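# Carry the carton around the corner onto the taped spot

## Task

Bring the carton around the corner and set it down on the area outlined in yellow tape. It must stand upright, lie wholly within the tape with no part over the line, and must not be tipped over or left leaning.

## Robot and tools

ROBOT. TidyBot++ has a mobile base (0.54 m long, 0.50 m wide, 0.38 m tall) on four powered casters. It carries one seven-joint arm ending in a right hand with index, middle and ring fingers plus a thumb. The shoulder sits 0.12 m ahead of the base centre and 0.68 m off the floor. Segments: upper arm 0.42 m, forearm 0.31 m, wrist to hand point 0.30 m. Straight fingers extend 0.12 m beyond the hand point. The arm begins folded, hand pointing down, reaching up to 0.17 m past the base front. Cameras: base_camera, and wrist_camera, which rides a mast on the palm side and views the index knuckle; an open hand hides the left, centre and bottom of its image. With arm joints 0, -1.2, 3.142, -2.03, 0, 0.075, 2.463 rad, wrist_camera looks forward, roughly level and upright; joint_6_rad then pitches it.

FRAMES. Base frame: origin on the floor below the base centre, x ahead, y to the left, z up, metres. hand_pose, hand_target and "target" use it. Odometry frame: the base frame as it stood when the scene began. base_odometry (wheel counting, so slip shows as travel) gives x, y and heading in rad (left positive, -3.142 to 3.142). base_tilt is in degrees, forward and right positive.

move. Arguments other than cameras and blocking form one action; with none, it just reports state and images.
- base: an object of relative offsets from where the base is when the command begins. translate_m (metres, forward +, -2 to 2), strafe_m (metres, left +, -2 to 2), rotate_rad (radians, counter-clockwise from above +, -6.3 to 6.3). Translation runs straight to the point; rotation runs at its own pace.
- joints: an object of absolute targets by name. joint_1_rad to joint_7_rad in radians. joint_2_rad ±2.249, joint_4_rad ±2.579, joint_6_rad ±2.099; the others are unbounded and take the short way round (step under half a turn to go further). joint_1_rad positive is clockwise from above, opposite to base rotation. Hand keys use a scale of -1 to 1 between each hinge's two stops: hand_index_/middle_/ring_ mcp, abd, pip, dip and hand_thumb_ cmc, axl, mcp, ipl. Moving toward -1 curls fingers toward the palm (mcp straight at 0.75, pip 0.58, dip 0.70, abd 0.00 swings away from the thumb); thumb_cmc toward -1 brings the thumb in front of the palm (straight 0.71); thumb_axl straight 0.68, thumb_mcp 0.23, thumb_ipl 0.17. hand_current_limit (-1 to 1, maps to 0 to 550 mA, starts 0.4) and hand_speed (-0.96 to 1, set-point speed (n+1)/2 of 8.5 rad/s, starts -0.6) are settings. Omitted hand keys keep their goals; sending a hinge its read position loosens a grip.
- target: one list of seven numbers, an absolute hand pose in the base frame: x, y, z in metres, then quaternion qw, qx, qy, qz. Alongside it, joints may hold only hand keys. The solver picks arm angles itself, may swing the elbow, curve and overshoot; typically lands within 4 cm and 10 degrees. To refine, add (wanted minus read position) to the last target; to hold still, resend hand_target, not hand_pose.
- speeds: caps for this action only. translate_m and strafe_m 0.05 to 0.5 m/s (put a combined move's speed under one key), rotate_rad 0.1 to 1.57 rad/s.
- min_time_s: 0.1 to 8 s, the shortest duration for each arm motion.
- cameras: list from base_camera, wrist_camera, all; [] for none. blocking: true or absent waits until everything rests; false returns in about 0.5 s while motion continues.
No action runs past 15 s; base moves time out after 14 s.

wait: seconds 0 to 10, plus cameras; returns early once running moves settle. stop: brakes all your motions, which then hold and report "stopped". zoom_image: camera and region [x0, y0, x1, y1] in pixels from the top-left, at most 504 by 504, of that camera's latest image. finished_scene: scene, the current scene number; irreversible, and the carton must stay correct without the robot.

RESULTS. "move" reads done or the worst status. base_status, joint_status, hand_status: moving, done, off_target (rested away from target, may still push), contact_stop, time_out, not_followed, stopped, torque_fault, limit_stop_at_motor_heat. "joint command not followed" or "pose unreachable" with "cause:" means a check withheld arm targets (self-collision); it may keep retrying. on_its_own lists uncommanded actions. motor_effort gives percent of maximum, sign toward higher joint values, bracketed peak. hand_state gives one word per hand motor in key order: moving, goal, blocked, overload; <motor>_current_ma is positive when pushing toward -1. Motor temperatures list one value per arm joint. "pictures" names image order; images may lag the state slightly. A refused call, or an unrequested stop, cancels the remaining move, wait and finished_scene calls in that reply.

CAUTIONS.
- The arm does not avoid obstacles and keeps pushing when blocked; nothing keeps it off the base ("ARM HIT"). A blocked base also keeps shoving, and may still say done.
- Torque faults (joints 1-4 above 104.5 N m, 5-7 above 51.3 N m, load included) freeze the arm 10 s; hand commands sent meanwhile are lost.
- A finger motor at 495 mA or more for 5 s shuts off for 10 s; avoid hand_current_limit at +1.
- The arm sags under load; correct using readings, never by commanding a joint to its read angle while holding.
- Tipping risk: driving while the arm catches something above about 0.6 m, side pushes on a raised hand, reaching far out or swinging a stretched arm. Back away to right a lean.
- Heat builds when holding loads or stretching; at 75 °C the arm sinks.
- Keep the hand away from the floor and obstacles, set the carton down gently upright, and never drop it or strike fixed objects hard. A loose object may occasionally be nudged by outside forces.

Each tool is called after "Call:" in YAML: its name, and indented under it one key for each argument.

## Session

Call:
move:

Scene clock: 0.00 s.
Motor temperatures (°C): [35 31 30 36 40 42 43]
base_odometry: x=+0.000 y=+0.000 heading=+0.000
base_tilt: forward=+0.4 right=-0.3
base_status: not commanded
joint_positions: joint_1_rad=-0.043 joint_2_rad=-0.318 joint_3_rad=+3.127 joint_4_rad=-2.513 joint_5_rad=+0.016 joint_6_rad=-0.858 joint_7_rad=+3.176 hand_index_mcp=+0.753 hand_index_abd=+0.000 hand_index_pip=+0.577 hand_index_dip=+0.696 hand_middle_mcp=+0.753 hand_middle_abd=+0.000 hand_middle_pip=+0.577 hand_middle_dip=+0.696 hand_ring_mcp=+0.753 hand_ring_abd=+0.000 hand_ring_pip=+0.577 hand_ring_dip=+0.696 hand_thumb_cmc=+0.715 hand_thumb_axl=+0.677 hand_thumb_mcp=+0.223 hand_thumb_ipl=+0.168 hand_current_limit=+0.400 hand_speed=-0.600
joint_status: not commanded
hand_state: goal,goal,goal,goal,goal,goal,goal,goal,goal,goal,goal,goal,goal,goal,goal,goal
index_mcp_current_ma: -1
index_abd_current_ma: 0
index_pip_current_ma: 0
index_dip_current_ma: 0
middle_mcp_current_ma: -1
middle_abd_current_ma: 0
middle_pip_current_ma: 0
middle_dip_current_ma: 0
ring_mcp_current_ma: -1
ring_abd_current_ma: 0
ring_pip_current_ma: 0
ring_dip_current_ma: 0
thumb_cmc_current_ma: 2
thumb_axl_current_ma: 0
thumb_mcp_current_ma: -12
thumb_ipl_current_ma: 0
hand_goal_index_mcp: 0.754
hand_goal_index_abd: 0.000
hand_goal_index_pip: 0.576
hand_goal_index_dip: 0.696
hand_goal_middle_mcp: 0.754
hand_goal_middle_abd: 0.000
hand_goal_middle_pip: 0.576
hand_goal_middle_dip: 0.696
hand_goal_ring_mcp: 0.754
hand_goal_ring_abd: 0.000
hand_goal_ring_pip: 0.576
hand_goal_ring_dip: 0.696
hand_goal_thumb_cmc: 0.714
hand_goal_thumb_axl: 0.678
hand_goal_thumb_mcp: 0.226
hand_goal_thumb_ipl: 0.168
motor_effort: joint_1_rad=+1 joint_2_rad=-2 joint_3_rad=+0 joint_4_rad=+12 joint_5_rad=+1 joint_6_rad=+2 joint_7_rad=+0
hand_pose: x=+0.3553 y=-0.0081 z=+0.6052 quat_wxyz=(-0.037, -0.670, -0.741, -0.025) (m; base frame)
hand_target: x=+0.3546 y=-0.0081 z=+0.6048 quat_wxyz=(-0.036, -0.670, -0.741, -0.025) (m; base frame)
hand_status: not commanded
pictures: base_camera, wrist_camera
Images, in order (width x height): base_camera 644x364, wrist_camera 504x504.

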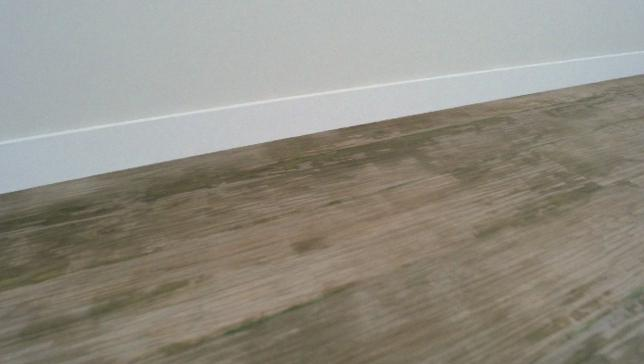

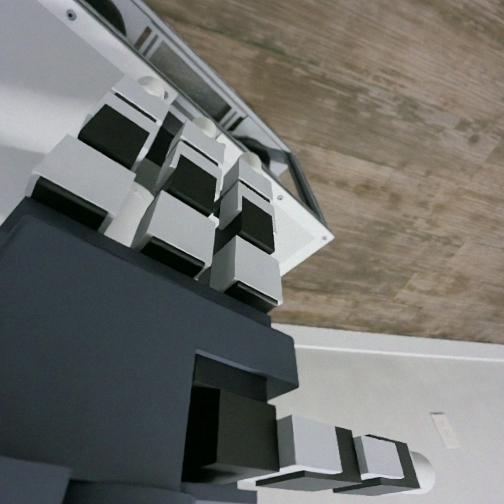

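Call:
move:
  base: {"rotate_rad": -1.09}
  joints: {"joint_1_rad": 0, "joint_2_rad": -1.2, "joint_3_rad": 3.142, "joint_4_rad": -2.03, "joint_5_rad": 0, "joint_6_rad": -0.4, "joint_7_rad": 2.463}
  cameras: ["all"]

Scene clock: 7.47 s.
move: done
base_odometry: x=+0.000 y=+0.000 heading=-1.089
base_tilt: forward=+0.3 right=-0.3
base_status: done
joint_positions: joint_1_rad=-0.027 joint_2_rad=-1.195 joint_3_rad=+3.130 joint_4_rad=-2.044 joint_5_rad=+0.016 joint_6_rad=-0.494 joint_7_rad=+2.519 hand_index_mcp=+0.760 hand_index_abd=+0.000 hand_index_pip=+0.577 hand_index_dip=+0.696 hand_middle_mcp=+0.759 hand_middle_abd=+0.000 hand_middle_pip=+0.577 hand_middle_dip=+0.696 hand_ring_mcp=+0.760 hand_ring_abd=+0.000 hand_ring_pip=+0.577 hand_ring_dip=+0.696 hand_thumb_cmc=+0.719 hand_thumb_axl=+0.677 hand_thumb_mcp=+0.225 hand_thumb_ipl=+0.168 hand_current_limit=+0.400 hand_speed=-0.600
joint_status: all done
hand_state: goal,goal,goal,goal,goal,goal,goal,goal,goal,goal,goal,goal,goal,goal,goal,goal
index_mcp_current_ma: 20
index_abd_current_ma: 0
index_pip_current_ma: 2
index_dip_current_ma: 0
middle_mcp_current_ma: 17
middle_abd_current_ma: 0
middle_pip_current_ma: 2
middle_dip_current_ma: 0
ring_mcp_current_ma: 20
ring_abd_current_ma: 0
ring_pip_current_ma: 2
ring_dip_current_ma: 0
thumb_cmc_current_ma: 16
thumb_axl_current_ma: -2
thumb_mcp_current_ma: -4
thumb_ipl_current_ma: -1
hand_goal_index_mcp: 0.754
hand_goal_index_abd: 0.000
hand_goal_index_pip: 0.576
hand_goal_index_dip: 0.696
hand_goal_middle_mcp: 0.754
hand_goal_middle_abd: 0.000
hand_goal_middle_pip: 0.576
hand_goal_middle_dip: 0.696
hand_goal_ring_mcp: 0.754
hand_goal_ring_abd: 0.000
hand_goal_ring_pip: 0.576
hand_goal_ring_dip: 0.696
hand_goal_thumb_cmc: 0.714
hand_goal_thumb_axl: 0.678
hand_goal_thumb_mcp: 0.226
hand_goal_thumb_ipl: 0.168
motor_effort: joint_1_rad=+1(2) joint_2_rad=+15(16) joint_3_rad=+0(2) joint_4_rad=+15(18) joint_5_rad=+1(2) joint_6_rad=+9(10) joint_7_rad=+1(1)
hand_pose: x=+0.2457 y=-0.0588 z=+1.1679 quat_wxyz=(-0.357, -0.546, -0.298, -0.697) (m; base frame)
hand_target: x=+0.2256 y=-0.0699 z=+1.1961 quat_wxyz=(-0.352, -0.521, -0.249, -0.737) (m; base frame)
hand_status: not commanded
pictures: base_camera, wrist_camera
Images, in order (width x height): base_camera 644x364, wrist_camera 504x504.

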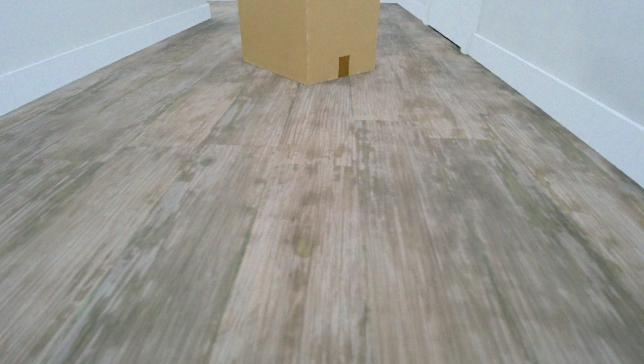

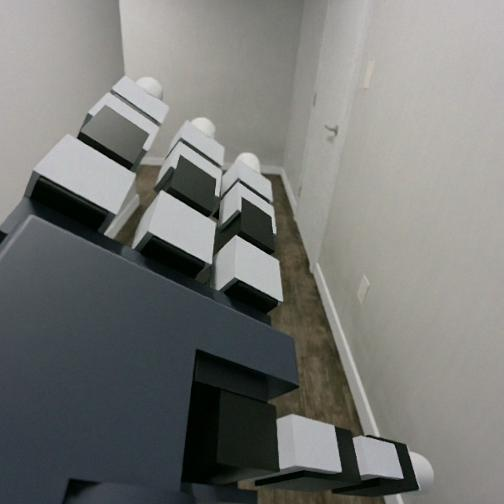

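Call:
move:
  base: {"rotate_rad": 0.21, "translate_m": 0.9, "strafe_m": -0.02}
  cameras: ["base_camera"]

Call:
move:
  base: {"translate_m": 0.9}
  speeds: {"translate_m": 0.3}

Call:
move:
  base: {"translate_m": -0.2}
  joints: {"joint_1_rad": -0.5}
  cameras: ["all"]

Scene clock: 25.67 s.
move: done
base_odometry: x=+0.399 y=-0.807 heading=-0.879
base_tilt: forward=+0.3 right=-0.3
base_status: done
joint_positions: joint_1_rad=-0.023 joint_2_rad=-1.200 joint_3_rad=+3.130 joint_4_rad=-2.042 joint_5_rad=+0.016 joint_6_rad=-0.490 joint_7_rad=+2.518 hand_index_mcp=+0.761 hand_index_abd=+0.000 hand_index_pip=+0.577 hand_index_dip=+0.696 hand_middle_mcp=+0.760 hand_middle_abd=+0.000 hand_middle_pip=+0.577 hand_middle_dip=+0.696 hand_ring_mcp=+0.761 hand_ring_abd=+0.000 hand_ring_pip=+0.577 hand_ring_dip=+0.696 hand_thumb_cmc=+0.720 hand_thumb_axl=+0.677 hand_thumb_mcp=+0.225 hand_thumb_ipl=+0.168 hand_current_limit=+0.400 hand_speed=-0.600
joint_status: not commanded
hand_state: goal,goal,goal,goal,goal,goal,goal,goal,goal,goal,goal,goal,goal,goal,goal,goal
index_mcp_current_ma: 25
index_abd_current_ma: 0
index_pip_current_ma: 2
index_dip_current_ma: 0
middle_mcp_current_ma: 21
middle_abd_current_ma: 0
middle_pip_current_ma: 2
middle_dip_current_ma: 0
ring_mcp_current_ma: 24
ring_abd_current_ma: 0
ring_pip_current_ma: 2
ring_dip_current_ma: 0
thumb_cmc_current_ma: 17
thumb_axl_current_ma: -2
thumb_mcp_current_ma: -2
thumb_ipl_current_ma: -1
hand_goal_index_mcp: 0.754
hand_goal_index_abd: 0.000
hand_goal_index_pip: 0.576
hand_goal_index_dip: 0.696
hand_goal_middle_mcp: 0.754
hand_goal_middle_abd: 0.000
hand_goal_middle_pip: 0.576
hand_goal_middle_dip: 0.696
hand_goal_ring_mcp: 0.754
hand_goal_ring_abd: 0.000
hand_goal_ring_pip: 0.576
hand_goal_ring_dip: 0.696
hand_goal_thumb_cmc: 0.714
hand_goal_thumb_axl: 0.678
hand_goal_thumb_mcp: 0.226
hand_goal_thumb_ipl: 0.168
motor_effort: joint_1_rad=+0(2) joint_2_rad=+15(17) joint_3_rad=+0(1) joint_4_rad=+15(16) joint_5_rad=+1(1) joint_6_rad=+9(10) joint_7_rad=+1(1)
hand_pose: x=+0.2418 y=-0.0594 z=+1.1706 quat_wxyz=(-0.359, -0.543, -0.294, -0.700) (m; base frame)
hand_target: x=+0.2256 y=-0.0699 z=+1.1961 quat_wxyz=(-0.352, -0.521, -0.249, -0.737) (m; base frame)
hand_status: not commanded
pictures: base_camera
Images, in order (width x height): base_camera 644x364.

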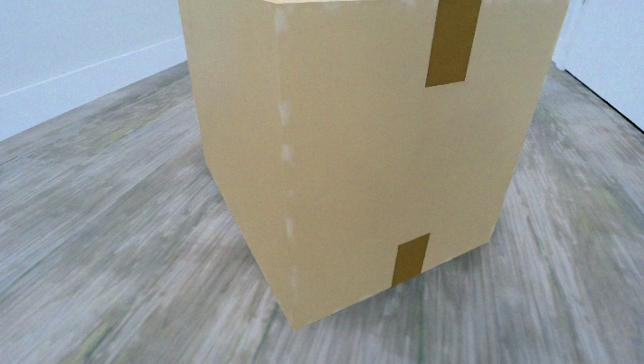

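Scene clock: 29.50 s.
move: done
base_odometry: x=+0.973 y=-1.500 heading=-0.879
base_tilt: forward=+0.3 right=-0.3
base_status: done
joint_positions: joint_1_rad=-0.023 joint_2_rad=-1.203 joint_3_rad=+3.130 joint_4_rad=-2.040 joint_5_rad=+0.016 joint_6_rad=-0.489 joint_7_rad=+2.518 hand_index_mcp=+0.761 hand_index_abd=+0.000 hand_index_pip=+0.577 hand_index_dip=+0.696 hand_middle_mcp=+0.760 hand_middle_abd=+0.000 hand_middle_pip=+0.577 hand_middle_dip=+0.696 hand_ring_mcp=+0.761 hand_ring_abd=+0.000 hand_ring_pip=+0.577 hand_ring_dip=+0.696 hand_thumb_cmc=+0.720 hand_thumb_axl=+0.677 hand_thumb_mcp=+0.226 hand_thumb_ipl=+0.168 hand_current_limit=+0.400 hand_speed=-0.600
joint_status: not commanded
hand_state: goal,goal,goal,goal,goal,goal,goal,goal,goal,goal,goal,goal,goal,goal,goal,goal
index_mcp_current_ma: 25
index_abd_current_ma: 0
index_pip_current_ma: 2
index_dip_current_ma: 0
middle_mcp_current_ma: 21
middle_abd_current_ma: 0
middle_pip_current_ma: 2
middle_dip_current_ma: 0
ring_mcp_current_ma: 24
ring_abd_current_ma: 0
ring_pip_current_ma: 2
ring_dip_current_ma: 0
thumb_cmc_current_ma: 17
thumb_axl_current_ma: -2
thumb_mcp_current_ma: -1
thumb_ipl_current_ma: -1
hand_goal_index_mcp: 0.754
hand_goal_index_abd: 0.000
hand_goal_index_pip: 0.576
hand_goal_index_dip: 0.696
hand_goal_middle_mcp: 0.754
hand_goal_middle_abd: 0.000
hand_goal_middle_pip: 0.576
hand_goal_middle_dip: 0.696
hand_goal_ring_mcp: 0.754
hand_goal_ring_abd: 0.000
hand_goal_ring_pip: 0.576
hand_goal_ring_dip: 0.696
hand_goal_thumb_cmc: 0.714
hand_goal_thumb_axl: 0.678
hand_goal_thumb_mcp: 0.226
hand_goal_thumb_ipl: 0.168
motor_effort: joint_1_rad=+0(2) joint_2_rad=+15(19) joint_3_rad=+0(1) joint_4_rad=+14(16) joint_5_rad=+1(1) joint_6_rad=+9(10) joint_7_rad=+1(1)
hand_pose: x=+0.2399 y=-0.0594 z=+1.1720 quat_wxyz=(-0.360, -0.541, -0.293, -0.701) (m; base frame)
hand_target: x=+0.2256 y=-0.0699 z=+1.1961 quat_wxyz=(-0.352, -0.521, -0.249, -0.737) (m; base frame)
hand_status: not commanded
pictures: none

Scene clock: 31.20 s.
move: done
base_odometry: x=+0.845 y=-1.346 heading=-0.878
base_tilt: forward=+0.3 right=-0.3
base_status: done
joint_positions: joint_1_rad=-0.474 joint_2_rad=-1.208 joint_3_rad=+3.132 joint_4_rad=-2.038 joint_5_rad=+0.016 joint_6_rad=-0.488 joint_7_rad=+2.517 hand_index_mcp=+0.762 hand_index_abd=+0.000 hand_index_pip=+0.577 hand_index_dip=+0.696 hand_middle_mcp=+0.761 hand_middle_abd=+0.000 hand_middle_pip=+0.577 hand_middle_dip=+0.696 hand_ring_mcp=+0.762 hand_ring_abd=+0.000 hand_ring_pip=+0.577 hand_ring_dip=+0.696 hand_thumb_cmc=+0.720 hand_thumb_axl=+0.677 hand_thumb_mcp=+0.226 hand_thumb_ipl=+0.168 hand_current_limit=+0.400 hand_speed=-0.600
joint_status: all done
hand_state: goal,goal,goal,goal,goal,goal,goal,goal,goal,goal,goal,goal,goal,goal,goal,goal
index_mcp_current_ma: 26
index_abd_current_ma: 1
index_pip_current_ma: 2
index_dip_current_ma: 0
middle_mcp_current_ma: 22
middle_abd_current_ma: 1
middle_pip_current_ma: 2
middle_dip_current_ma: 0
ring_mcp_current_ma: 26
ring_abd_current_ma: 1
ring_pip_current_ma: 2
ring_dip_current_ma: 0
thumb_cmc_current_ma: 18
thumb_axl_current_ma: -2
thumb_mcp_current_ma: -1
thumb_ipl_current_ma: -1
hand_goal_index_mcp: 0.754
hand_goal_index_abd: 0.000
hand_goal_index_pip: 0.576
hand_goal_index_dip: 0.696
hand_goal_middle_mcp: 0.754
hand_goal_middle_abd: 0.000
hand_goal_middle_pip: 0.576
hand_goal_middle_dip: 0.696
hand_goal_ring_mcp: 0.754
hand_goal_ring_abd: 0.000
hand_goal_ring_pip: 0.576
hand_goal_ring_dip: 0.696
hand_goal_thumb_cmc: 0.714
hand_goal_thumb_axl: 0.678
hand_goal_thumb_mcp: 0.226
hand_goal_thumb_ipl: 0.168
motor_effort: joint_1_rad=+1(2) joint_2_rad=+15(18) joint_3_rad=+0(2) joint_4_rad=+15(17) joint_5_rad=+1(1) joint_6_rad=+9(10) joint_7_rad=+1(1)
hand_pose: x=+0.2513 y=-0.0034 z=+1.1739 quat_wxyz=(-0.194, -0.460, -0.404, -0.766) (m; base frame)
hand_target: x=+0.2460 y=-0.0102 z=+1.1961 quat_wxyz=(-0.159, -0.443, -0.370, -0.801) (m; base frame)
hand_status: not commanded
pictures: base_camera, wrist_camera
Images, in order (width x height): base_camera 644x364, wrist_camera 504x504.

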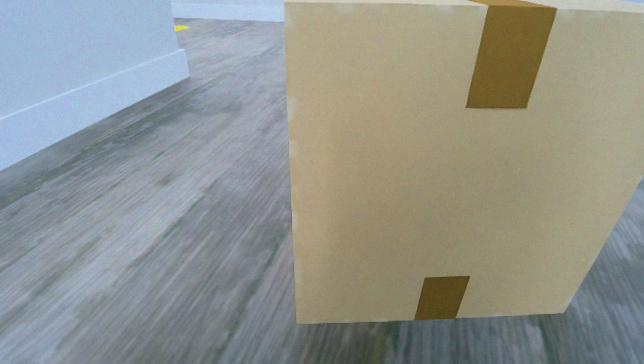

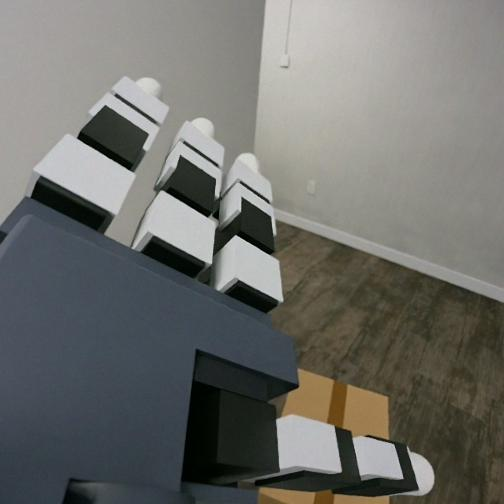

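Call:
move:
  base: {"rotate_rad": 0.088, "translate_m": 0.11, "strafe_m": -0.107}

Call:
move:
  base: {"translate_m": 0.95}
  speeds: {"translate_m": 0.3}

Call:
move:
  base: {"translate_m": -0.18}
  cameras: ["all"]

Scene clock: 52.30 s.
move: done
base_odometry: x=+0.833 y=-1.499 heading=-0.791
base_tilt: forward=+0.3 right=-0.3
base_status: done
joint_positions: joint_1_rad=-0.483 joint_2_rad=-1.208 joint_3_rad=+3.136 joint_4_rad=-2.038 joint_5_rad=+0.016 joint_6_rad=-0.488 joint_7_rad=+2.517 hand_index_mcp=+0.762 hand_index_abd=+0.000 hand_index_pip=+0.577 hand_index_dip=+0.696 hand_middle_mcp=+0.761 hand_middle_abd=+0.000 hand_middle_pip=+0.577 hand_middle_dip=+0.696 hand_ring_mcp=+0.762 hand_ring_abd=+0.000 hand_ring_pip=+0.577 hand_ring_dip=+0.696 hand_thumb_cmc=+0.720 hand_thumb_axl=+0.677 hand_thumb_mcp=+0.226 hand_thumb_ipl=+0.168 hand_current_limit=+0.400 hand_speed=-0.600
joint_status: not commanded
hand_state: goal,goal,goal,goal,goal,goal,goal,goal,goal,goal,goal,goal,goal,goal,goal,goal
index_mcp_current_ma: 26
index_abd_current_ma: 1
index_pip_current_ma: 2
index_dip_current_ma: 0
middle_mcp_current_ma: 23
middle_abd_current_ma: 1
middle_pip_current_ma: 2
middle_dip_current_ma: 0
ring_mcp_current_ma: 26
ring_abd_current_ma: 1
ring_pip_current_ma: 2
ring_dip_current_ma: 0
thumb_cmc_current_ma: 19
thumb_axl_current_ma: -2
thumb_mcp_current_ma: -1
thumb_ipl_current_ma: -1
hand_goal_index_mcp: 0.754
hand_goal_index_abd: 0.000
hand_goal_index_pip: 0.576
hand_goal_index_dip: 0.696
hand_goal_middle_mcp: 0.754
hand_goal_middle_abd: 0.000
hand_goal_middle_pip: 0.576
hand_goal_middle_dip: 0.696
hand_goal_ring_mcp: 0.754
hand_goal_ring_abd: 0.000
hand_goal_ring_pip: 0.576
hand_goal_ring_dip: 0.696
hand_goal_thumb_cmc: 0.714
hand_goal_thumb_axl: 0.678
hand_goal_thumb_mcp: 0.226
hand_goal_thumb_ipl: 0.168
motor_effort: joint_1_rad=+1(2) joint_2_rad=+15(17) joint_3_rad=+0(2) joint_4_rad=+15(16) joint_5_rad=+1(2) joint_6_rad=+9(10) joint_7_rad=+0(1)
hand_pose: x=+0.2522 y=-0.0041 z=+1.1738 quat_wxyz=(-0.190, -0.460, -0.404, -0.767) (m; base frame)
hand_target: x=+0.2460 y=-0.0102 z=+1.1961 quat_wxyz=(-0.159, -0.443, -0.370, -0.801) (m; base frame)
hand_status: not commanded
pictures: none

Scene clock: 56.27 s.
move: done
base_odometry: x=+1.501 y=-2.174 heading=-0.791
base_tilt: forward=+0.4 right=-0.3
base_status: done
joint_positions: joint_1_rad=-0.484 joint_2_rad=-1.206 joint_3_rad=+3.137 joint_4_rad=-2.037 joint_5_rad=+0.016 joint_6_rad=-0.486 joint_7_rad=+2.517 hand_index_mcp=+0.762 hand_index_abd=+0.001 hand_index_pip=+0.577 hand_index_dip=+0.696 hand_middle_mcp=+0.761 hand_middle_abd=+0.001 hand_middle_pip=+0.577 hand_middle_dip=+0.696 hand_ring_mcp=+0.762 hand_ring_abd=+0.001 hand_ring_pip=+0.577 hand_ring_dip=+0.696 hand_thumb_cmc=+0.720 hand_thumb_axl=+0.677 hand_thumb_mcp=+0.226 hand_thumb_ipl=+0.168 hand_current_limit=+0.400 hand_speed=-0.600
joint_status: not commanded
hand_state: goal,goal,goal,goal,goal,goal,goal,goal,goal,goal,goal,goal,goal,goal,goal,goal
index_mcp_current_ma: 27
index_abd_current_ma: 2
index_pip_current_ma: 2
index_dip_current_ma: 0
middle_mcp_current_ma: 23
middle_abd_current_ma: 2
middle_pip_current_ma: 2
middle_dip_current_ma: 0
ring_mcp_current_ma: 27
ring_abd_current_ma: 2
ring_pip_current_ma: 2
ring_dip_current_ma: 0
thumb_cmc_current_ma: 19
thumb_axl_current_ma: -2
thumb_mcp_current_ma: -1
thumb_ipl_current_ma: -1
hand_goal_index_mcp: 0.754
hand_goal_index_abd: 0.000
hand_goal_index_pip: 0.576
hand_goal_index_dip: 0.696
hand_goal_middle_mcp: 0.754
hand_goal_middle_abd: 0.000
hand_goal_middle_pip: 0.576
hand_goal_middle_dip: 0.696
hand_goal_ring_mcp: 0.754
hand_goal_ring_abd: 0.000
hand_goal_ring_pip: 0.576
hand_goal_ring_dip: 0.696
hand_goal_thumb_cmc: 0.714
hand_goal_thumb_axl: 0.678
hand_goal_thumb_mcp: 0.226
hand_goal_thumb_ipl: 0.168
motor_effort: joint_1_rad=+1(2) joint_2_rad=+14(20) joint_3_rad=+0(3) joint_4_rad=+15(17) joint_5_rad=+1(2) joint_6_rad=+9(10) joint_7_rad=+0(1)
hand_pose: x=+0.2527 y=-0.0042 z=+1.1745 quat_wxyz=(-0.190, -0.460, -0.404, -0.768) (m; base frame)
hand_target: x=+0.2460 y=-0.0102 z=+1.1961 quat_wxyz=(-0.159, -0.443, -0.370, -0.801) (m; base frame)
hand_status: not commanded
pictures: none

Scene clock: 57.70 s.
move: done
base_odometry: x=+1.374 y=-2.046 heading=-0.790
base_tilt: forward=+0.3 right=-0.3
base_status: done
joint_positions: joint_1_rad=-0.484 joint_2_rad=-1.206 joint_3_rad=+3.137 joint_4_rad=-2.037 joint_5_rad=+0.016 joint_6_rad=-0.485 joint_7_rad=+2.517 hand_index_mcp=+0.762 hand_index_abd=+0.001 hand_index_pip=+0.577 hand_index_dip=+0.696 hand_middle_mcp=+0.761 hand_middle_abd=+0.001 hand_middle_pip=+0.577 hand_middle_dip=+0.696 hand_ring_mcp=+0.762 hand_ring_abd=+0.001 hand_ring_pip=+0.577 hand_ring_dip=+0.696 hand_thumb_cmc=+0.720 hand_thumb_axl=+0.677 hand_thumb_mcp=+0.226 hand_thumb_ipl=+0.168 hand_current_limit=+0.400 hand_speed=-0.600
joint_status: not commanded
hand_state: goal,goal,goal,goal,goal,goal,goal,goal,goal,goal,goal,goal,goal,goal,goal,goal
index_mcp_current_ma: 29
index_abd_current_ma: 2
index_pip_current_ma: 2
index_dip_current_ma: 0
middle_mcp_current_ma: 25
middle_abd_current_ma: 2
middle_pip_current_ma: 2
middle_dip_current_ma: 0
ring_mcp_current_ma: 29
ring_abd_current_ma: 2
ring_pip_current_ma: 2
ring_dip_current_ma: 0
thumb_cmc_current_ma: 20
thumb_axl_current_ma: -2
thumb_mcp_current_ma: 0
thumb_ipl_current_ma: -1
hand_goal_index_mcp: 0.754
hand_goal_index_abd: 0.000
hand_goal_index_pip: 0.576
hand_goal_index_dip: 0.696
hand_goal_middle_mcp: 0.754
hand_goal_middle_abd: 0.000
hand_goal_middle_pip: 0.576
hand_goal_middle_dip: 0.696
hand_goal_ring_mcp: 0.754
hand_goal_ring_abd: 0.000
hand_goal_ring_pip: 0.576
hand_goal_ring_dip: 0.696
hand_goal_thumb_cmc: 0.714
hand_goal_thumb_axl: 0.678
hand_goal_thumb_mcp: 0.226
hand_goal_thumb_ipl: 0.168
motor_effort: joint_1_rad=+1(3) joint_2_rad=+15(18) joint_3_rad=+0(3) joint_4_rad=+15(16) joint_5_rad=+1(2) joint_6_rad=+9(10) joint_7_rad=+1(1)
hand_pose: x=+0.2525 y=-0.0044 z=+1.1749 quat_wxyz=(-0.190, -0.459, -0.404, -0.768) (m; base frame)
hand_target: x=+0.2460 y=-0.0102 z=+1.1961 quat_wxyz=(-0.159, -0.443, -0.370, -0.801) (m; base frame)
hand_status: not commanded
pictures: base_camera, wrist_camera
Images, in order (width x height): base_camera 644x364, wrist_camera 504x504.

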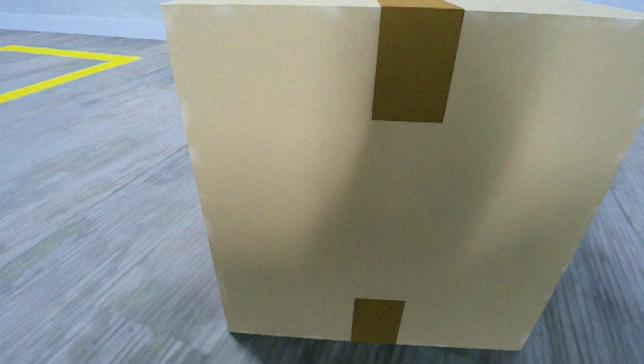

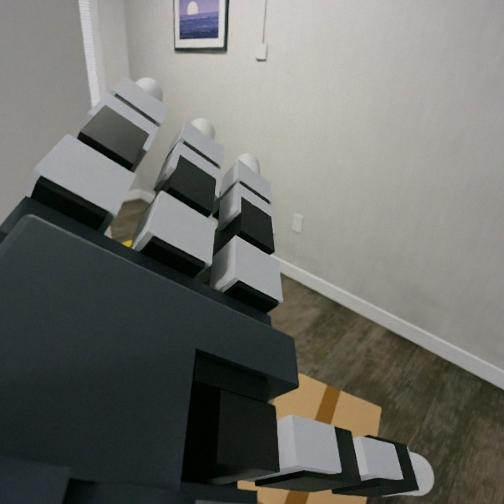

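Call:
move:
  base: {"rotate_rad": 0.3, "translate_m": 0.1, "strafe_m": -0.183}

Call:
move:
  base: {"translate_m": 0.45}
  speeds: {"translate_m": 0.3}

Call:
move:
  base: {"translate_m": -0.15}
  cameras: ["all"]

Scene clock: 73.23 s.
move: done
base_odometry: x=+1.314 y=-2.246 heading=-0.489
base_tilt: forward=+0.3 right=-0.3
base_status: done
joint_positions: joint_1_rad=-0.488 joint_2_rad=-1.206 joint_3_rad=+3.138 joint_4_rad=-2.037 joint_5_rad=+0.016 joint_6_rad=-0.485 joint_7_rad=+2.517 hand_index_mcp=+0.762 hand_index_abd=+0.001 hand_index_pip=+0.577 hand_index_dip=+0.696 hand_middle_mcp=+0.761 hand_middle_abd=+0.001 hand_middle_pip=+0.577 hand_middle_dip=+0.696 hand_ring_mcp=+0.762 hand_ring_abd=+0.001 hand_ring_pip=+0.577 hand_ring_dip=+0.696 hand_thumb_cmc=+0.720 hand_thumb_axl=+0.677 hand_thumb_mcp=+0.226 hand_thumb_ipl=+0.168 hand_current_limit=+0.400 hand_speed=-0.600
joint_status: not commanded
hand_state: goal,goal,goal,goal,goal,goal,goal,goal,goal,goal,goal,goal,goal,goal,goal,goal
index_mcp_current_ma: 29
index_abd_current_ma: 2
index_pip_current_ma: 2
index_dip_current_ma: 0
middle_mcp_current_ma: 25
middle_abd_current_ma: 2
middle_pip_current_ma: 2
middle_dip_current_ma: 0
ring_mcp_current_ma: 29
ring_abd_current_ma: 2
ring_pip_current_ma: 2
ring_dip_current_ma: 0
thumb_cmc_current_ma: 20
thumb_axl_current_ma: -2
thumb_mcp_current_ma: 0
thumb_ipl_current_ma: -1
hand_goal_index_mcp: 0.754
hand_goal_index_abd: 0.000
hand_goal_index_pip: 0.576
hand_goal_index_dip: 0.696
hand_goal_middle_mcp: 0.754
hand_goal_middle_abd: 0.000
hand_goal_middle_pip: 0.576
hand_goal_middle_dip: 0.696
hand_goal_ring_mcp: 0.754
hand_goal_ring_abd: 0.000
hand_goal_ring_pip: 0.576
hand_goal_ring_dip: 0.696
hand_goal_thumb_cmc: 0.714
hand_goal_thumb_axl: 0.678
hand_goal_thumb_mcp: 0.226
hand_goal_thumb_ipl: 0.168
motor_effort: joint_1_rad=+1(3) joint_2_rad=+15(16) joint_3_rad=+0(3) joint_4_rad=+15(15) joint_5_rad=+1(2) joint_6_rad=+9(10) joint_7_rad=+0(1)
hand_pose: x=+0.2527 y=-0.0045 z=+1.1749 quat_wxyz=(-0.188, -0.459, -0.404, -0.769) (m; base frame)
hand_target: x=+0.2460 y=-0.0102 z=+1.1961 quat_wxyz=(-0.159, -0.443, -0.370, -0.801) (m; base frame)
hand_status: not commanded
pictures: none

Scene clock: 75.63 s.
move: done
base_odometry: x=+1.711 y=-2.458 heading=-0.489
base_tilt: forward=+0.3 right=-0.3
base_status: done
joint_positions: joint_1_rad=-0.488 joint_2_rad=-1.206 joint_3_rad=+3.138 joint_4_rad=-2.037 joint_5_rad=+0.016 joint_6_rad=-0.485 joint_7_rad=+2.517 hand_index_mcp=+0.762 hand_index_abd=+0.001 hand_index_pip=+0.577 hand_index_dip=+0.696 hand_middle_mcp=+0.761 hand_middle_abd=+0.001 hand_middle_pip=+0.577 hand_middle_dip=+0.696 hand_ring_mcp=+0.762 hand_ring_abd=+0.001 hand_ring_pip=+0.577 hand_ring_dip=+0.696 hand_thumb_cmc=+0.720 hand_thumb_axl=+0.677 hand_thumb_mcp=+0.226 hand_thumb_ipl=+0.168 hand_current_limit=+0.400 hand_speed=-0.600
joint_status: not commanded
hand_state: goal,goal,goal,goal,goal,goal,goal,goal,goal,goal,goal,goal,goal,goal,goal,goal
index_mcp_current_ma: 29
index_abd_current_ma: 2
index_pip_current_ma: 2
index_dip_current_ma: 0
middle_mcp_current_ma: 25
middle_abd_current_ma: 2
middle_pip_current_ma: 2
middle_dip_current_ma: 0
ring_mcp_current_ma: 29
ring_abd_current_ma: 2
ring_pip_current_ma: 2
ring_dip_current_ma: 0
thumb_cmc_current_ma: 20
thumb_axl_current_ma: -2
thumb_mcp_current_ma: 0
thumb_ipl_current_ma: -1
hand_goal_index_mcp: 0.754
hand_goal_index_abd: 0.000
hand_goal_index_pip: 0.576
hand_goal_index_dip: 0.696
hand_goal_middle_mcp: 0.754
hand_goal_middle_abd: 0.000
hand_goal_middle_pip: 0.576
hand_goal_middle_dip: 0.696
hand_goal_ring_mcp: 0.754
hand_goal_ring_abd: 0.000
hand_goal_ring_pip: 0.576
hand_goal_ring_dip: 0.696
hand_goal_thumb_cmc: 0.714
hand_goal_thumb_axl: 0.678
hand_goal_thumb_mcp: 0.226
hand_goal_thumb_ipl: 0.168
motor_effort: joint_1_rad=+0(2) joint_2_rad=+15(18) joint_3_rad=+0(1) joint_4_rad=+15(16) joint_5_rad=+1(1) joint_6_rad=+9(10) joint_7_rad=+1(1)
hand_pose: x=+0.2525 y=-0.0046 z=+1.1751 quat_wxyz=(-0.188, -0.459, -0.404, -0.769) (m; base frame)
hand_target: x=+0.2460 y=-0.0102 z=+1.1961 quat_wxyz=(-0.159, -0.443, -0.370, -0.801) (m; base frame)
hand_status: not commanded
pictures: none

Scene clock: 77.03 s.
move: done
base_odometry: x=+1.579 y=-2.387 heading=-0.489
base_tilt: forward=+0.3 right=-0.3
base_status: done
joint_positions: joint_1_rad=-0.488 joint_2_rad=-1.207 joint_3_rad=+3.138 joint_4_rad=-2.036 joint_5_rad=+0.016 joint_6_rad=-0.484 joint_7_rad=+2.517 hand_index_mcp=+0.763 hand_index_abd=+0.001 hand_index_pip=+0.577 hand_index_dip=+0.696 hand_middle_mcp=+0.762 hand_middle_abd=+0.001 hand_middle_pip=+0.577 hand_middle_dip=+0.696 hand_ring_mcp=+0.763 hand_ring_abd=+0.001 hand_ring_pip=+0.577 hand_ring_dip=+0.696 hand_thumb_cmc=+0.720 hand_thumb_axl=+0.677 hand_thumb_mcp=+0.226 hand_thumb_ipl=+0.168 hand_current_limit=+0.400 hand_speed=-0.600
joint_status: not commanded
hand_state: goal,goal,goal,goal,goal,goal,goal,goal,goal,goal,goal,goal,goal,goal,goal,goal
index_mcp_current_ma: 29
index_abd_current_ma: 2
index_pip_current_ma: 2
index_dip_current_ma: 0
middle_mcp_current_ma: 26
middle_abd_current_ma: 2
middle_pip_current_ma: 2
middle_dip_current_ma: 0
ring_mcp_current_ma: 30
ring_abd_current_ma: 2
ring_pip_current_ma: 2
ring_dip_current_ma: 0
thumb_cmc_current_ma: 21
thumb_axl_current_ma: -2
thumb_mcp_current_ma: 0
thumb_ipl_current_ma: -1
hand_goal_index_mcp: 0.754
hand_goal_index_abd: 0.000
hand_goal_index_pip: 0.576
hand_goal_index_dip: 0.696
hand_goal_middle_mcp: 0.754
hand_goal_middle_abd: 0.000
hand_goal_middle_pip: 0.576
hand_goal_middle_dip: 0.696
hand_goal_ring_mcp: 0.754
hand_goal_ring_abd: 0.000
hand_goal_ring_pip: 0.576
hand_goal_ring_dip: 0.696
hand_goal_thumb_cmc: 0.714
hand_goal_thumb_axl: 0.678
hand_goal_thumb_mcp: 0.226
hand_goal_thumb_ipl: 0.168
motor_effort: joint_1_rad=+1(2) joint_2_rad=+15(17) joint_3_rad=+0(3) joint_4_rad=+15(16) joint_5_rad=+1(1) joint_6_rad=+9(10) joint_7_rad=+1(1)
hand_pose: x=+0.2523 y=-0.0048 z=+1.1753 quat_wxyz=(-0.188, -0.459, -0.403, -0.769) (m; base frame)
hand_target: x=+0.2460 y=-0.0102 z=+1.1961 quat_wxyz=(-0.159, -0.443, -0.370, -0.801) (m; base frame)
hand_status: not commanded
pictures: base_camera, wrist_camera
Images, in order (width x height): base_camera 644x364, wrist_camera 504x504.

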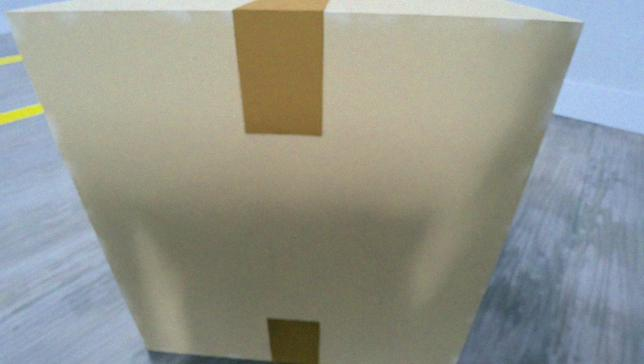

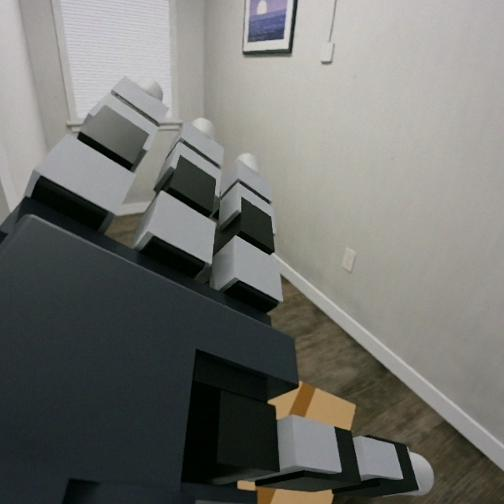

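Call:
move:
  base: {"rotate_rad": 0.52, "translate_m": 0.135, "strafe_m": -0.234}

Call:
move:
  base: {"translate_m": 0.46}
  speeds: {"translate_m": 0.3}

Call:
move:
  base: {"translate_m": -0.18}
  cameras: ["all"]

Scene clock: 85.23 s.
move: done
base_odometry: x=+1.588 y=-2.658 heading=+0.032
base_tilt: forward=+0.4 right=-0.3
base_status: done
joint_positions: joint_1_rad=-0.489 joint_2_rad=-1.207 joint_3_rad=+3.139 joint_4_rad=-2.036 joint_5_rad=+0.016 joint_6_rad=-0.484 joint_7_rad=+2.517 hand_index_mcp=+0.763 hand_index_abd=+0.001 hand_index_pip=+0.577 hand_index_dip=+0.696 hand_middle_mcp=+0.762 hand_middle_abd=+0.001 hand_middle_pip=+0.577 hand_middle_dip=+0.696 hand_ring_mcp=+0.763 hand_ring_abd=+0.001 hand_ring_pip=+0.577 hand_ring_dip=+0.696 hand_thumb_cmc=+0.721 hand_thumb_axl=+0.677 hand_thumb_mcp=+0.226 hand_thumb_ipl=+0.168 hand_current_limit=+0.400 hand_speed=-0.600
joint_status: not commanded
hand_state: goal,goal,goal,goal,goal,goal,goal,goal,goal,goal,goal,goal,goal,goal,goal,goal
index_mcp_current_ma: 30
index_abd_current_ma: 2
index_pip_current_ma: 2
index_dip_current_ma: 0
middle_mcp_current_ma: 26
middle_abd_current_ma: 2
middle_pip_current_ma: 2
middle_dip_current_ma: 0
ring_mcp_current_ma: 30
ring_abd_current_ma: 2
ring_pip_current_ma: 2
ring_dip_current_ma: 0
thumb_cmc_current_ma: 21
thumb_axl_current_ma: -2
thumb_mcp_current_ma: 0
thumb_ipl_current_ma: -1
hand_goal_index_mcp: 0.754
hand_goal_index_abd: 0.000
hand_goal_index_pip: 0.576
hand_goal_index_dip: 0.696
hand_goal_middle_mcp: 0.754
hand_goal_middle_abd: 0.000
hand_goal_middle_pip: 0.576
hand_goal_middle_dip: 0.696
hand_goal_ring_mcp: 0.754
hand_goal_ring_abd: 0.000
hand_goal_ring_pip: 0.576
hand_goal_ring_dip: 0.696
hand_goal_thumb_cmc: 0.714
hand_goal_thumb_axl: 0.678
hand_goal_thumb_mcp: 0.226
hand_goal_thumb_ipl: 0.168
motor_effort: joint_1_rad=+1(3) joint_2_rad=+15(16) joint_3_rad=+0(3) joint_4_rad=+15(15) joint_5_rad=+1(2) joint_6_rad=+9(10) joint_7_rad=+0(1)
hand_pose: x=+0.2524 y=-0.0048 z=+1.1753 quat_wxyz=(-0.188, -0.458, -0.404, -0.769) (m; base frame)
hand_target: x=+0.2460 y=-0.0102 z=+1.1961 quat_wxyz=(-0.159, -0.443, -0.370, -0.801) (m; base frame)
hand_status: not commanded
pictures: none

Scene clock: 87.73 s.
move: done
base_odometry: x=+2.047 y=-2.643 heading=+0.032
base_tilt: forward=+0.3 right=-0.3
base_status: done
joint_positions: joint_1_rad=-0.489 joint_2_rad=-1.207 joint_3_rad=+3.139 joint_4_rad=-2.036 joint_5_rad=+0.016 joint_6_rad=-0.484 joint_7_rad=+2.517 hand_index_mcp=+0.763 hand_index_abd=+0.001 hand_index_pip=+0.577 hand_index_dip=+0.696 hand_middle_mcp=+0.762 hand_middle_abd=+0.001 hand_middle_pip=+0.577 hand_middle_dip=+0.696 hand_ring_mcp=+0.763 hand_ring_abd=+0.001 hand_ring_pip=+0.577 hand_ring_dip=+0.696 hand_thumb_cmc=+0.721 hand_thumb_axl=+0.677 hand_thumb_mcp=+0.226 hand_thumb_ipl=+0.168 hand_current_limit=+0.400 hand_speed=-0.600
joint_status: not commanded
hand_state: goal,goal,goal,goal,goal,goal,goal,goal,goal,goal,goal,goal,goal,goal,goal,goal
index_mcp_current_ma: 30
index_abd_current_ma: 2
index_pip_current_ma: 2
index_dip_current_ma: 0
middle_mcp_current_ma: 26
middle_abd_current_ma: 2
middle_pip_current_ma: 2
middle_dip_current_ma: 0
ring_mcp_current_ma: 30
ring_abd_current_ma: 2
ring_pip_current_ma: 2
ring_dip_current_ma: 0
thumb_cmc_current_ma: 21
thumb_axl_current_ma: -2
thumb_mcp_current_ma: 0
thumb_ipl_current_ma: -1
hand_goal_index_mcp: 0.754
hand_goal_index_abd: 0.000
hand_goal_index_pip: 0.576
hand_goal_index_dip: 0.696
hand_goal_middle_mcp: 0.754
hand_goal_middle_abd: 0.000
hand_goal_middle_pip: 0.576
hand_goal_middle_dip: 0.696
hand_goal_ring_mcp: 0.754
hand_goal_ring_abd: 0.000
hand_goal_ring_pip: 0.576
hand_goal_ring_dip: 0.696
hand_goal_thumb_cmc: 0.714
hand_goal_thumb_axl: 0.678
hand_goal_thumb_mcp: 0.226
hand_goal_thumb_ipl: 0.168
motor_effort: joint_1_rad=+1(2) joint_2_rad=+15(19) joint_3_rad=+0(2) joint_4_rad=+15(16) joint_5_rad=+1(1) joint_6_rad=+9(10) joint_7_rad=+1(1)
hand_pose: x=+0.2521 y=-0.0049 z=+1.1755 quat_wxyz=(-0.188, -0.458, -0.403, -0.770) (m; base frame)
hand_target: x=+0.2460 y=-0.0102 z=+1.1961 quat_wxyz=(-0.159, -0.443, -0.370, -0.801) (m; base frame)
hand_status: not commanded
pictures: none

Scene clock: 89.33 s.
move: done
base_odometry: x=+1.867 y=-2.649 heading=+0.032
base_tilt: forward=+0.3 right=-0.3
base_status: done
joint_positions: joint_1_rad=-0.489 joint_2_rad=-1.207 joint_3_rad=+3.139 joint_4_rad=-2.036 joint_5_rad=+0.016 joint_6_rad=-0.484 joint_7_rad=+2.517 hand_index_mcp=+0.763 hand_index_abd=+0.001 hand_index_pip=+0.577 hand_index_dip=+0.696 hand_middle_mcp=+0.762 hand_middle_abd=+0.001 hand_middle_pip=+0.577 hand_middle_dip=+0.696 hand_ring_mcp=+0.763 hand_ring_abd=+0.001 hand_ring_pip=+0.577 hand_ring_dip=+0.696 hand_thumb_cmc=+0.721 hand_thumb_axl=+0.677 hand_thumb_mcp=+0.226 hand_thumb_ipl=+0.168 hand_current_limit=+0.400 hand_speed=-0.600
joint_status: not commanded
hand_state: goal,goal,goal,goal,goal,goal,goal,goal,goal,goal,goal,goal,goal,goal,goal,goal
index_mcp_current_ma: 30
index_abd_current_ma: 2
index_pip_current_ma: 2
index_dip_current_ma: 0
middle_mcp_current_ma: 26
middle_abd_current_ma: 2
middle_pip_current_ma: 2
middle_dip_current_ma: 0
ring_mcp_current_ma: 31
ring_abd_current_ma: 2
ring_pip_current_ma: 2
ring_dip_current_ma: 0
thumb_cmc_current_ma: 21
thumb_axl_current_ma: -2
thumb_mcp_current_ma: 0
thumb_ipl_current_ma: -1
hand_goal_index_mcp: 0.754
hand_goal_index_abd: 0.000
hand_goal_index_pip: 0.576
hand_goal_index_dip: 0.696
hand_goal_middle_mcp: 0.754
hand_goal_middle_abd: 0.000
hand_goal_middle_pip: 0.576
hand_goal_middle_dip: 0.696
hand_goal_ring_mcp: 0.754
hand_goal_ring_abd: 0.000
hand_goal_ring_pip: 0.576
hand_goal_ring_dip: 0.696
hand_goal_thumb_cmc: 0.714
hand_goal_thumb_axl: 0.678
hand_goal_thumb_mcp: 0.226
hand_goal_thumb_ipl: 0.168
motor_effort: joint_1_rad=+1(2) joint_2_rad=+15(17) joint_3_rad=+0(2) joint_4_rad=+15(16) joint_5_rad=+1(1) joint_6_rad=+9(10) joint_7_rad=+1(1)
hand_pose: x=+0.2522 y=-0.0049 z=+1.1756 quat_wxyz=(-0.188, -0.458, -0.403, -0.770) (m; base frame)
hand_target: x=+0.2460 y=-0.0102 z=+1.1961 quat_wxyz=(-0.159, -0.443, -0.370, -0.801) (m; base frame)
hand_status: not commanded
pictures: base_camera, wrist_camera
Images, in order (width x height): base_camera 644x364, wrist_camera 504x504.

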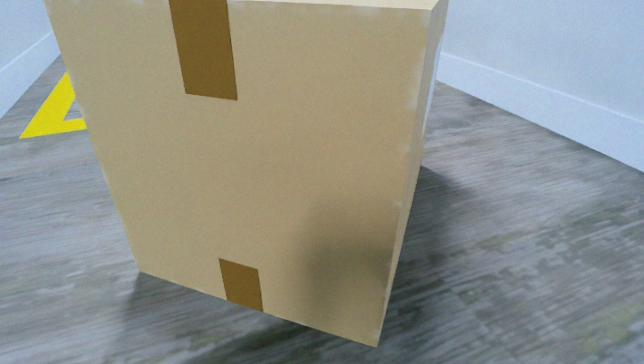

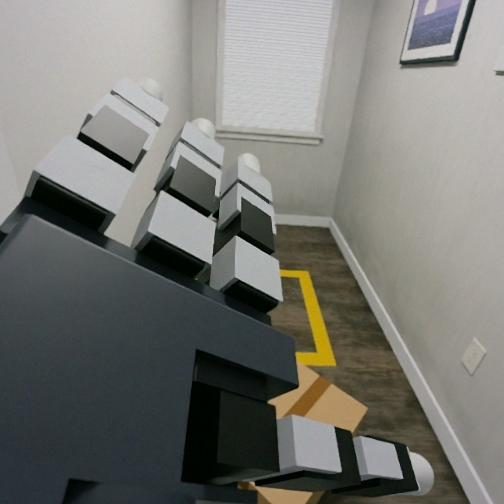

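Call:
move:
  base: {"rotate_rad": 0.623, "translate_m": 0.237, "strafe_m": -0.304}

Call:
move:
  base: {"translate_m": 0.55}
  speeds: {"translate_m": 0.3}

Call:
move:
  base: {"translate_m": -0.25}
  cameras: ["all"]

Scene clock: 134.27 s.
move: done
base_odometry: x=+2.114 y=-2.945 heading=+0.657
base_tilt: forward=+0.3 right=-0.3
base_status: done
joint_positions: joint_1_rad=-0.490 joint_2_rad=-1.207 joint_3_rad=+3.139 joint_4_rad=-2.036 joint_5_rad=+0.016 joint_6_rad=-0.484 joint_7_rad=+2.517 hand_index_mcp=+0.763 hand_index_abd=+0.001 hand_index_pip=+0.577 hand_index_dip=+0.696 hand_middle_mcp=+0.762 hand_middle_abd=+0.001 hand_middle_pip=+0.577 hand_middle_dip=+0.696 hand_ring_mcp=+0.763 hand_ring_abd=+0.001 hand_ring_pip=+0.577 hand_ring_dip=+0.696 hand_thumb_cmc=+0.721 hand_thumb_axl=+0.677 hand_thumb_mcp=+0.226 hand_thumb_ipl=+0.168 hand_current_limit=+0.400 hand_speed=-0.600
joint_status: not commanded
hand_state: goal,goal,goal,goal,goal,goal,goal,goal,goal,goal,goal,goal,goal,goal,goal,goal
index_mcp_current_ma: 30
index_abd_current_ma: 2
index_pip_current_ma: 2
index_dip_current_ma: 0
middle_mcp_current_ma: 27
middle_abd_current_ma: 2
middle_pip_current_ma: 2
middle_dip_current_ma: 0
ring_mcp_current_ma: 31
ring_abd_current_ma: 2
ring_pip_current_ma: 2
ring_dip_current_ma: 0
thumb_cmc_current_ma: 21
thumb_axl_current_ma: -2
thumb_mcp_current_ma: 0
thumb_ipl_current_ma: -1
hand_goal_index_mcp: 0.754
hand_goal_index_abd: 0.000
hand_goal_index_pip: 0.576
hand_goal_index_dip: 0.696
hand_goal_middle_mcp: 0.754
hand_goal_middle_abd: 0.000
hand_goal_middle_pip: 0.576
hand_goal_middle_dip: 0.696
hand_goal_ring_mcp: 0.754
hand_goal_ring_abd: 0.000
hand_goal_ring_pip: 0.576
hand_goal_ring_dip: 0.696
hand_goal_thumb_cmc: 0.714
hand_goal_thumb_axl: 0.678
hand_goal_thumb_mcp: 0.226
hand_goal_thumb_ipl: 0.168
motor_effort: joint_1_rad=+0(3) joint_2_rad=+15(16) joint_3_rad=+0(3) joint_4_rad=+15(16) joint_5_rad=+1(2) joint_6_rad=+9(10) joint_7_rad=+1(1)
hand_pose: x=+0.2523 y=-0.0048 z=+1.1755 quat_wxyz=(-0.187, -0.458, -0.404, -0.770) (m; base frame)
hand_target: x=+0.2460 y=-0.0102 z=+1.1961 quat_wxyz=(-0.159, -0.443, -0.370, -0.801) (m; base frame)
hand_status: not commanded
pictures: none

Scene clock: 136.93 s.
move: done
base_odometry: x=+2.550 y=-2.610 heading=+0.657
base_tilt: forward=+0.3 right=-0.3
base_status: done
joint_positions: joint_1_rad=-0.490 joint_2_rad=-1.207 joint_3_rad=+3.139 joint_4_rad=-2.036 joint_5_rad=+0.016 joint_6_rad=-0.483 joint_7_rad=+2.517 hand_index_mcp=+0.763 hand_index_abd=+0.001 hand_index_pip=+0.577 hand_index_dip=+0.696 hand_middle_mcp=+0.762 hand_middle_abd=+0.001 hand_middle_pip=+0.577 hand_middle_dip=+0.696 hand_ring_mcp=+0.763 hand_ring_abd=+0.001 hand_ring_pip=+0.577 hand_ring_dip=+0.696 hand_thumb_cmc=+0.721 hand_thumb_axl=+0.677 hand_thumb_mcp=+0.226 hand_thumb_ipl=+0.168 hand_current_limit=+0.400 hand_speed=-0.600
joint_status: not commanded
hand_state: goal,goal,goal,goal,goal,goal,goal,goal,goal,goal,goal,goal,goal,goal,goal,goal
index_mcp_current_ma: 30
index_abd_current_ma: 2
index_pip_current_ma: 2
index_dip_current_ma: 0
middle_mcp_current_ma: 27
middle_abd_current_ma: 2
middle_pip_current_ma: 2
middle_dip_current_ma: 0
ring_mcp_current_ma: 31
ring_abd_current_ma: 2
ring_pip_current_ma: 2
ring_dip_current_ma: 0
thumb_cmc_current_ma: 21
thumb_axl_current_ma: -2
thumb_mcp_current_ma: 0
thumb_ipl_current_ma: -1
hand_goal_index_mcp: 0.754
hand_goal_index_abd: 0.000
hand_goal_index_pip: 0.576
hand_goal_index_dip: 0.696
hand_goal_middle_mcp: 0.754
hand_goal_middle_abd: 0.000
hand_goal_middle_pip: 0.576
hand_goal_middle_dip: 0.696
hand_goal_ring_mcp: 0.754
hand_goal_ring_abd: 0.000
hand_goal_ring_pip: 0.576
hand_goal_ring_dip: 0.696
hand_goal_thumb_cmc: 0.714
hand_goal_thumb_axl: 0.678
hand_goal_thumb_mcp: 0.226
hand_goal_thumb_ipl: 0.168
motor_effort: joint_1_rad=+2(2) joint_2_rad=+15(18) joint_3_rad=+0(2) joint_4_rad=+15(16) joint_5_rad=+1(1) joint_6_rad=+9(10) joint_7_rad=+1(1)
hand_pose: x=+0.2521 y=-0.0049 z=+1.1757 quat_wxyz=(-0.187, -0.458, -0.403, -0.770) (m; base frame)
hand_target: x=+0.2460 y=-0.0102 z=+1.1961 quat_wxyz=(-0.159, -0.443, -0.370, -0.801) (m; base frame)
hand_status: not commanded
pictures: none

Scene clock: 138.63 s.
move: done
base_odometry: x=+2.352 y=-2.762 heading=+0.657
base_tilt: forward=+0.3 right=-0.3
base_status: done
joint_positions: joint_1_rad=-0.491 joint_2_rad=-1.209 joint_3_rad=+3.139 joint_4_rad=-2.035 joint_5_rad=+0.016 joint_6_rad=-0.483 joint_7_rad=+2.517 hand_index_mcp=+0.763 hand_index_abd=+0.001 hand_index_pip=+0.577 hand_index_dip=+0.696 hand_middle_mcp=+0.762 hand_middle_abd=+0.001 hand_middle_pip=+0.577 hand_middle_dip=+0.696 hand_ring_mcp=+0.763 hand_ring_abd=+0.001 hand_ring_pip=+0.577 hand_ring_dip=+0.696 hand_thumb_cmc=+0.721 hand_thumb_axl=+0.677 hand_thumb_mcp=+0.226 hand_thumb_ipl=+0.168 hand_current_limit=+0.400 hand_speed=-0.600
joint_status: not commanded
hand_state: goal,goal,goal,goal,goal,goal,goal,goal,goal,goal,goal,goal,goal,goal,goal,goal
index_mcp_current_ma: 31
index_abd_current_ma: 2
index_pip_current_ma: 2
index_dip_current_ma: 0
middle_mcp_current_ma: 27
middle_abd_current_ma: 2
middle_pip_current_ma: 2
middle_dip_current_ma: 0
ring_mcp_current_ma: 31
ring_abd_current_ma: 2
ring_pip_current_ma: 2
ring_dip_current_ma: 0
thumb_cmc_current_ma: 22
thumb_axl_current_ma: -2
thumb_mcp_current_ma: 0
thumb_ipl_current_ma: -1
hand_goal_index_mcp: 0.754
hand_goal_index_abd: 0.000
hand_goal_index_pip: 0.576
hand_goal_index_dip: 0.696
hand_goal_middle_mcp: 0.754
hand_goal_middle_abd: 0.000
hand_goal_middle_pip: 0.576
hand_goal_middle_dip: 0.696
hand_goal_ring_mcp: 0.754
hand_goal_ring_abd: 0.000
hand_goal_ring_pip: 0.576
hand_goal_ring_dip: 0.696
hand_goal_thumb_cmc: 0.714
hand_goal_thumb_axl: 0.678
hand_goal_thumb_mcp: 0.226
hand_goal_thumb_ipl: 0.168
motor_effort: joint_1_rad=+1(4) joint_2_rad=+15(18) joint_3_rad=+0(4) joint_4_rad=+15(16) joint_5_rad=+1(2) joint_6_rad=+9(10) joint_7_rad=+1(1)
hand_pose: x=+0.2511 y=-0.0055 z=+1.1764 quat_wxyz=(-0.187, -0.457, -0.403, -0.771) (m; base frame)
hand_target: x=+0.2460 y=-0.0102 z=+1.1961 quat_wxyz=(-0.159, -0.443, -0.370, -0.801) (m; base frame)
hand_status: not commanded
pictures: base_camera, wrist_camera
Images, in order (width x height): base_camera 644x364, wrist_camera 504x504.

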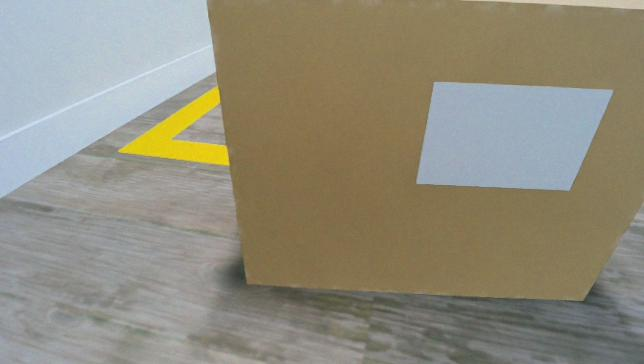

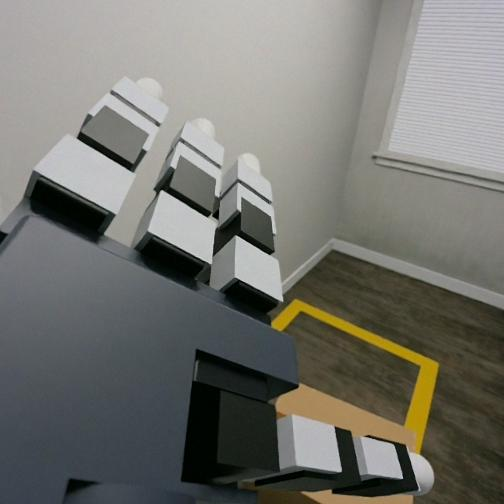

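Call:
zoom_image:
  camera: "base_camera"
  region: [60, 40, 300, 300]

Scaled by 1.938.

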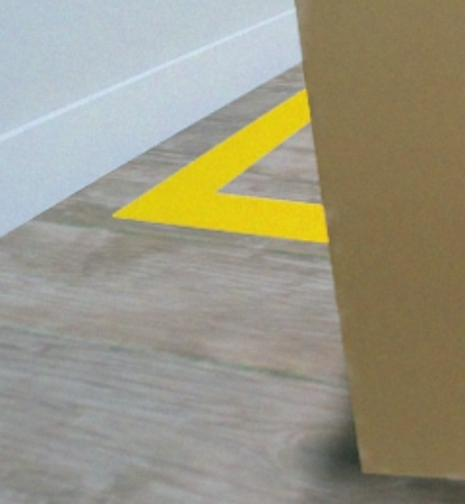

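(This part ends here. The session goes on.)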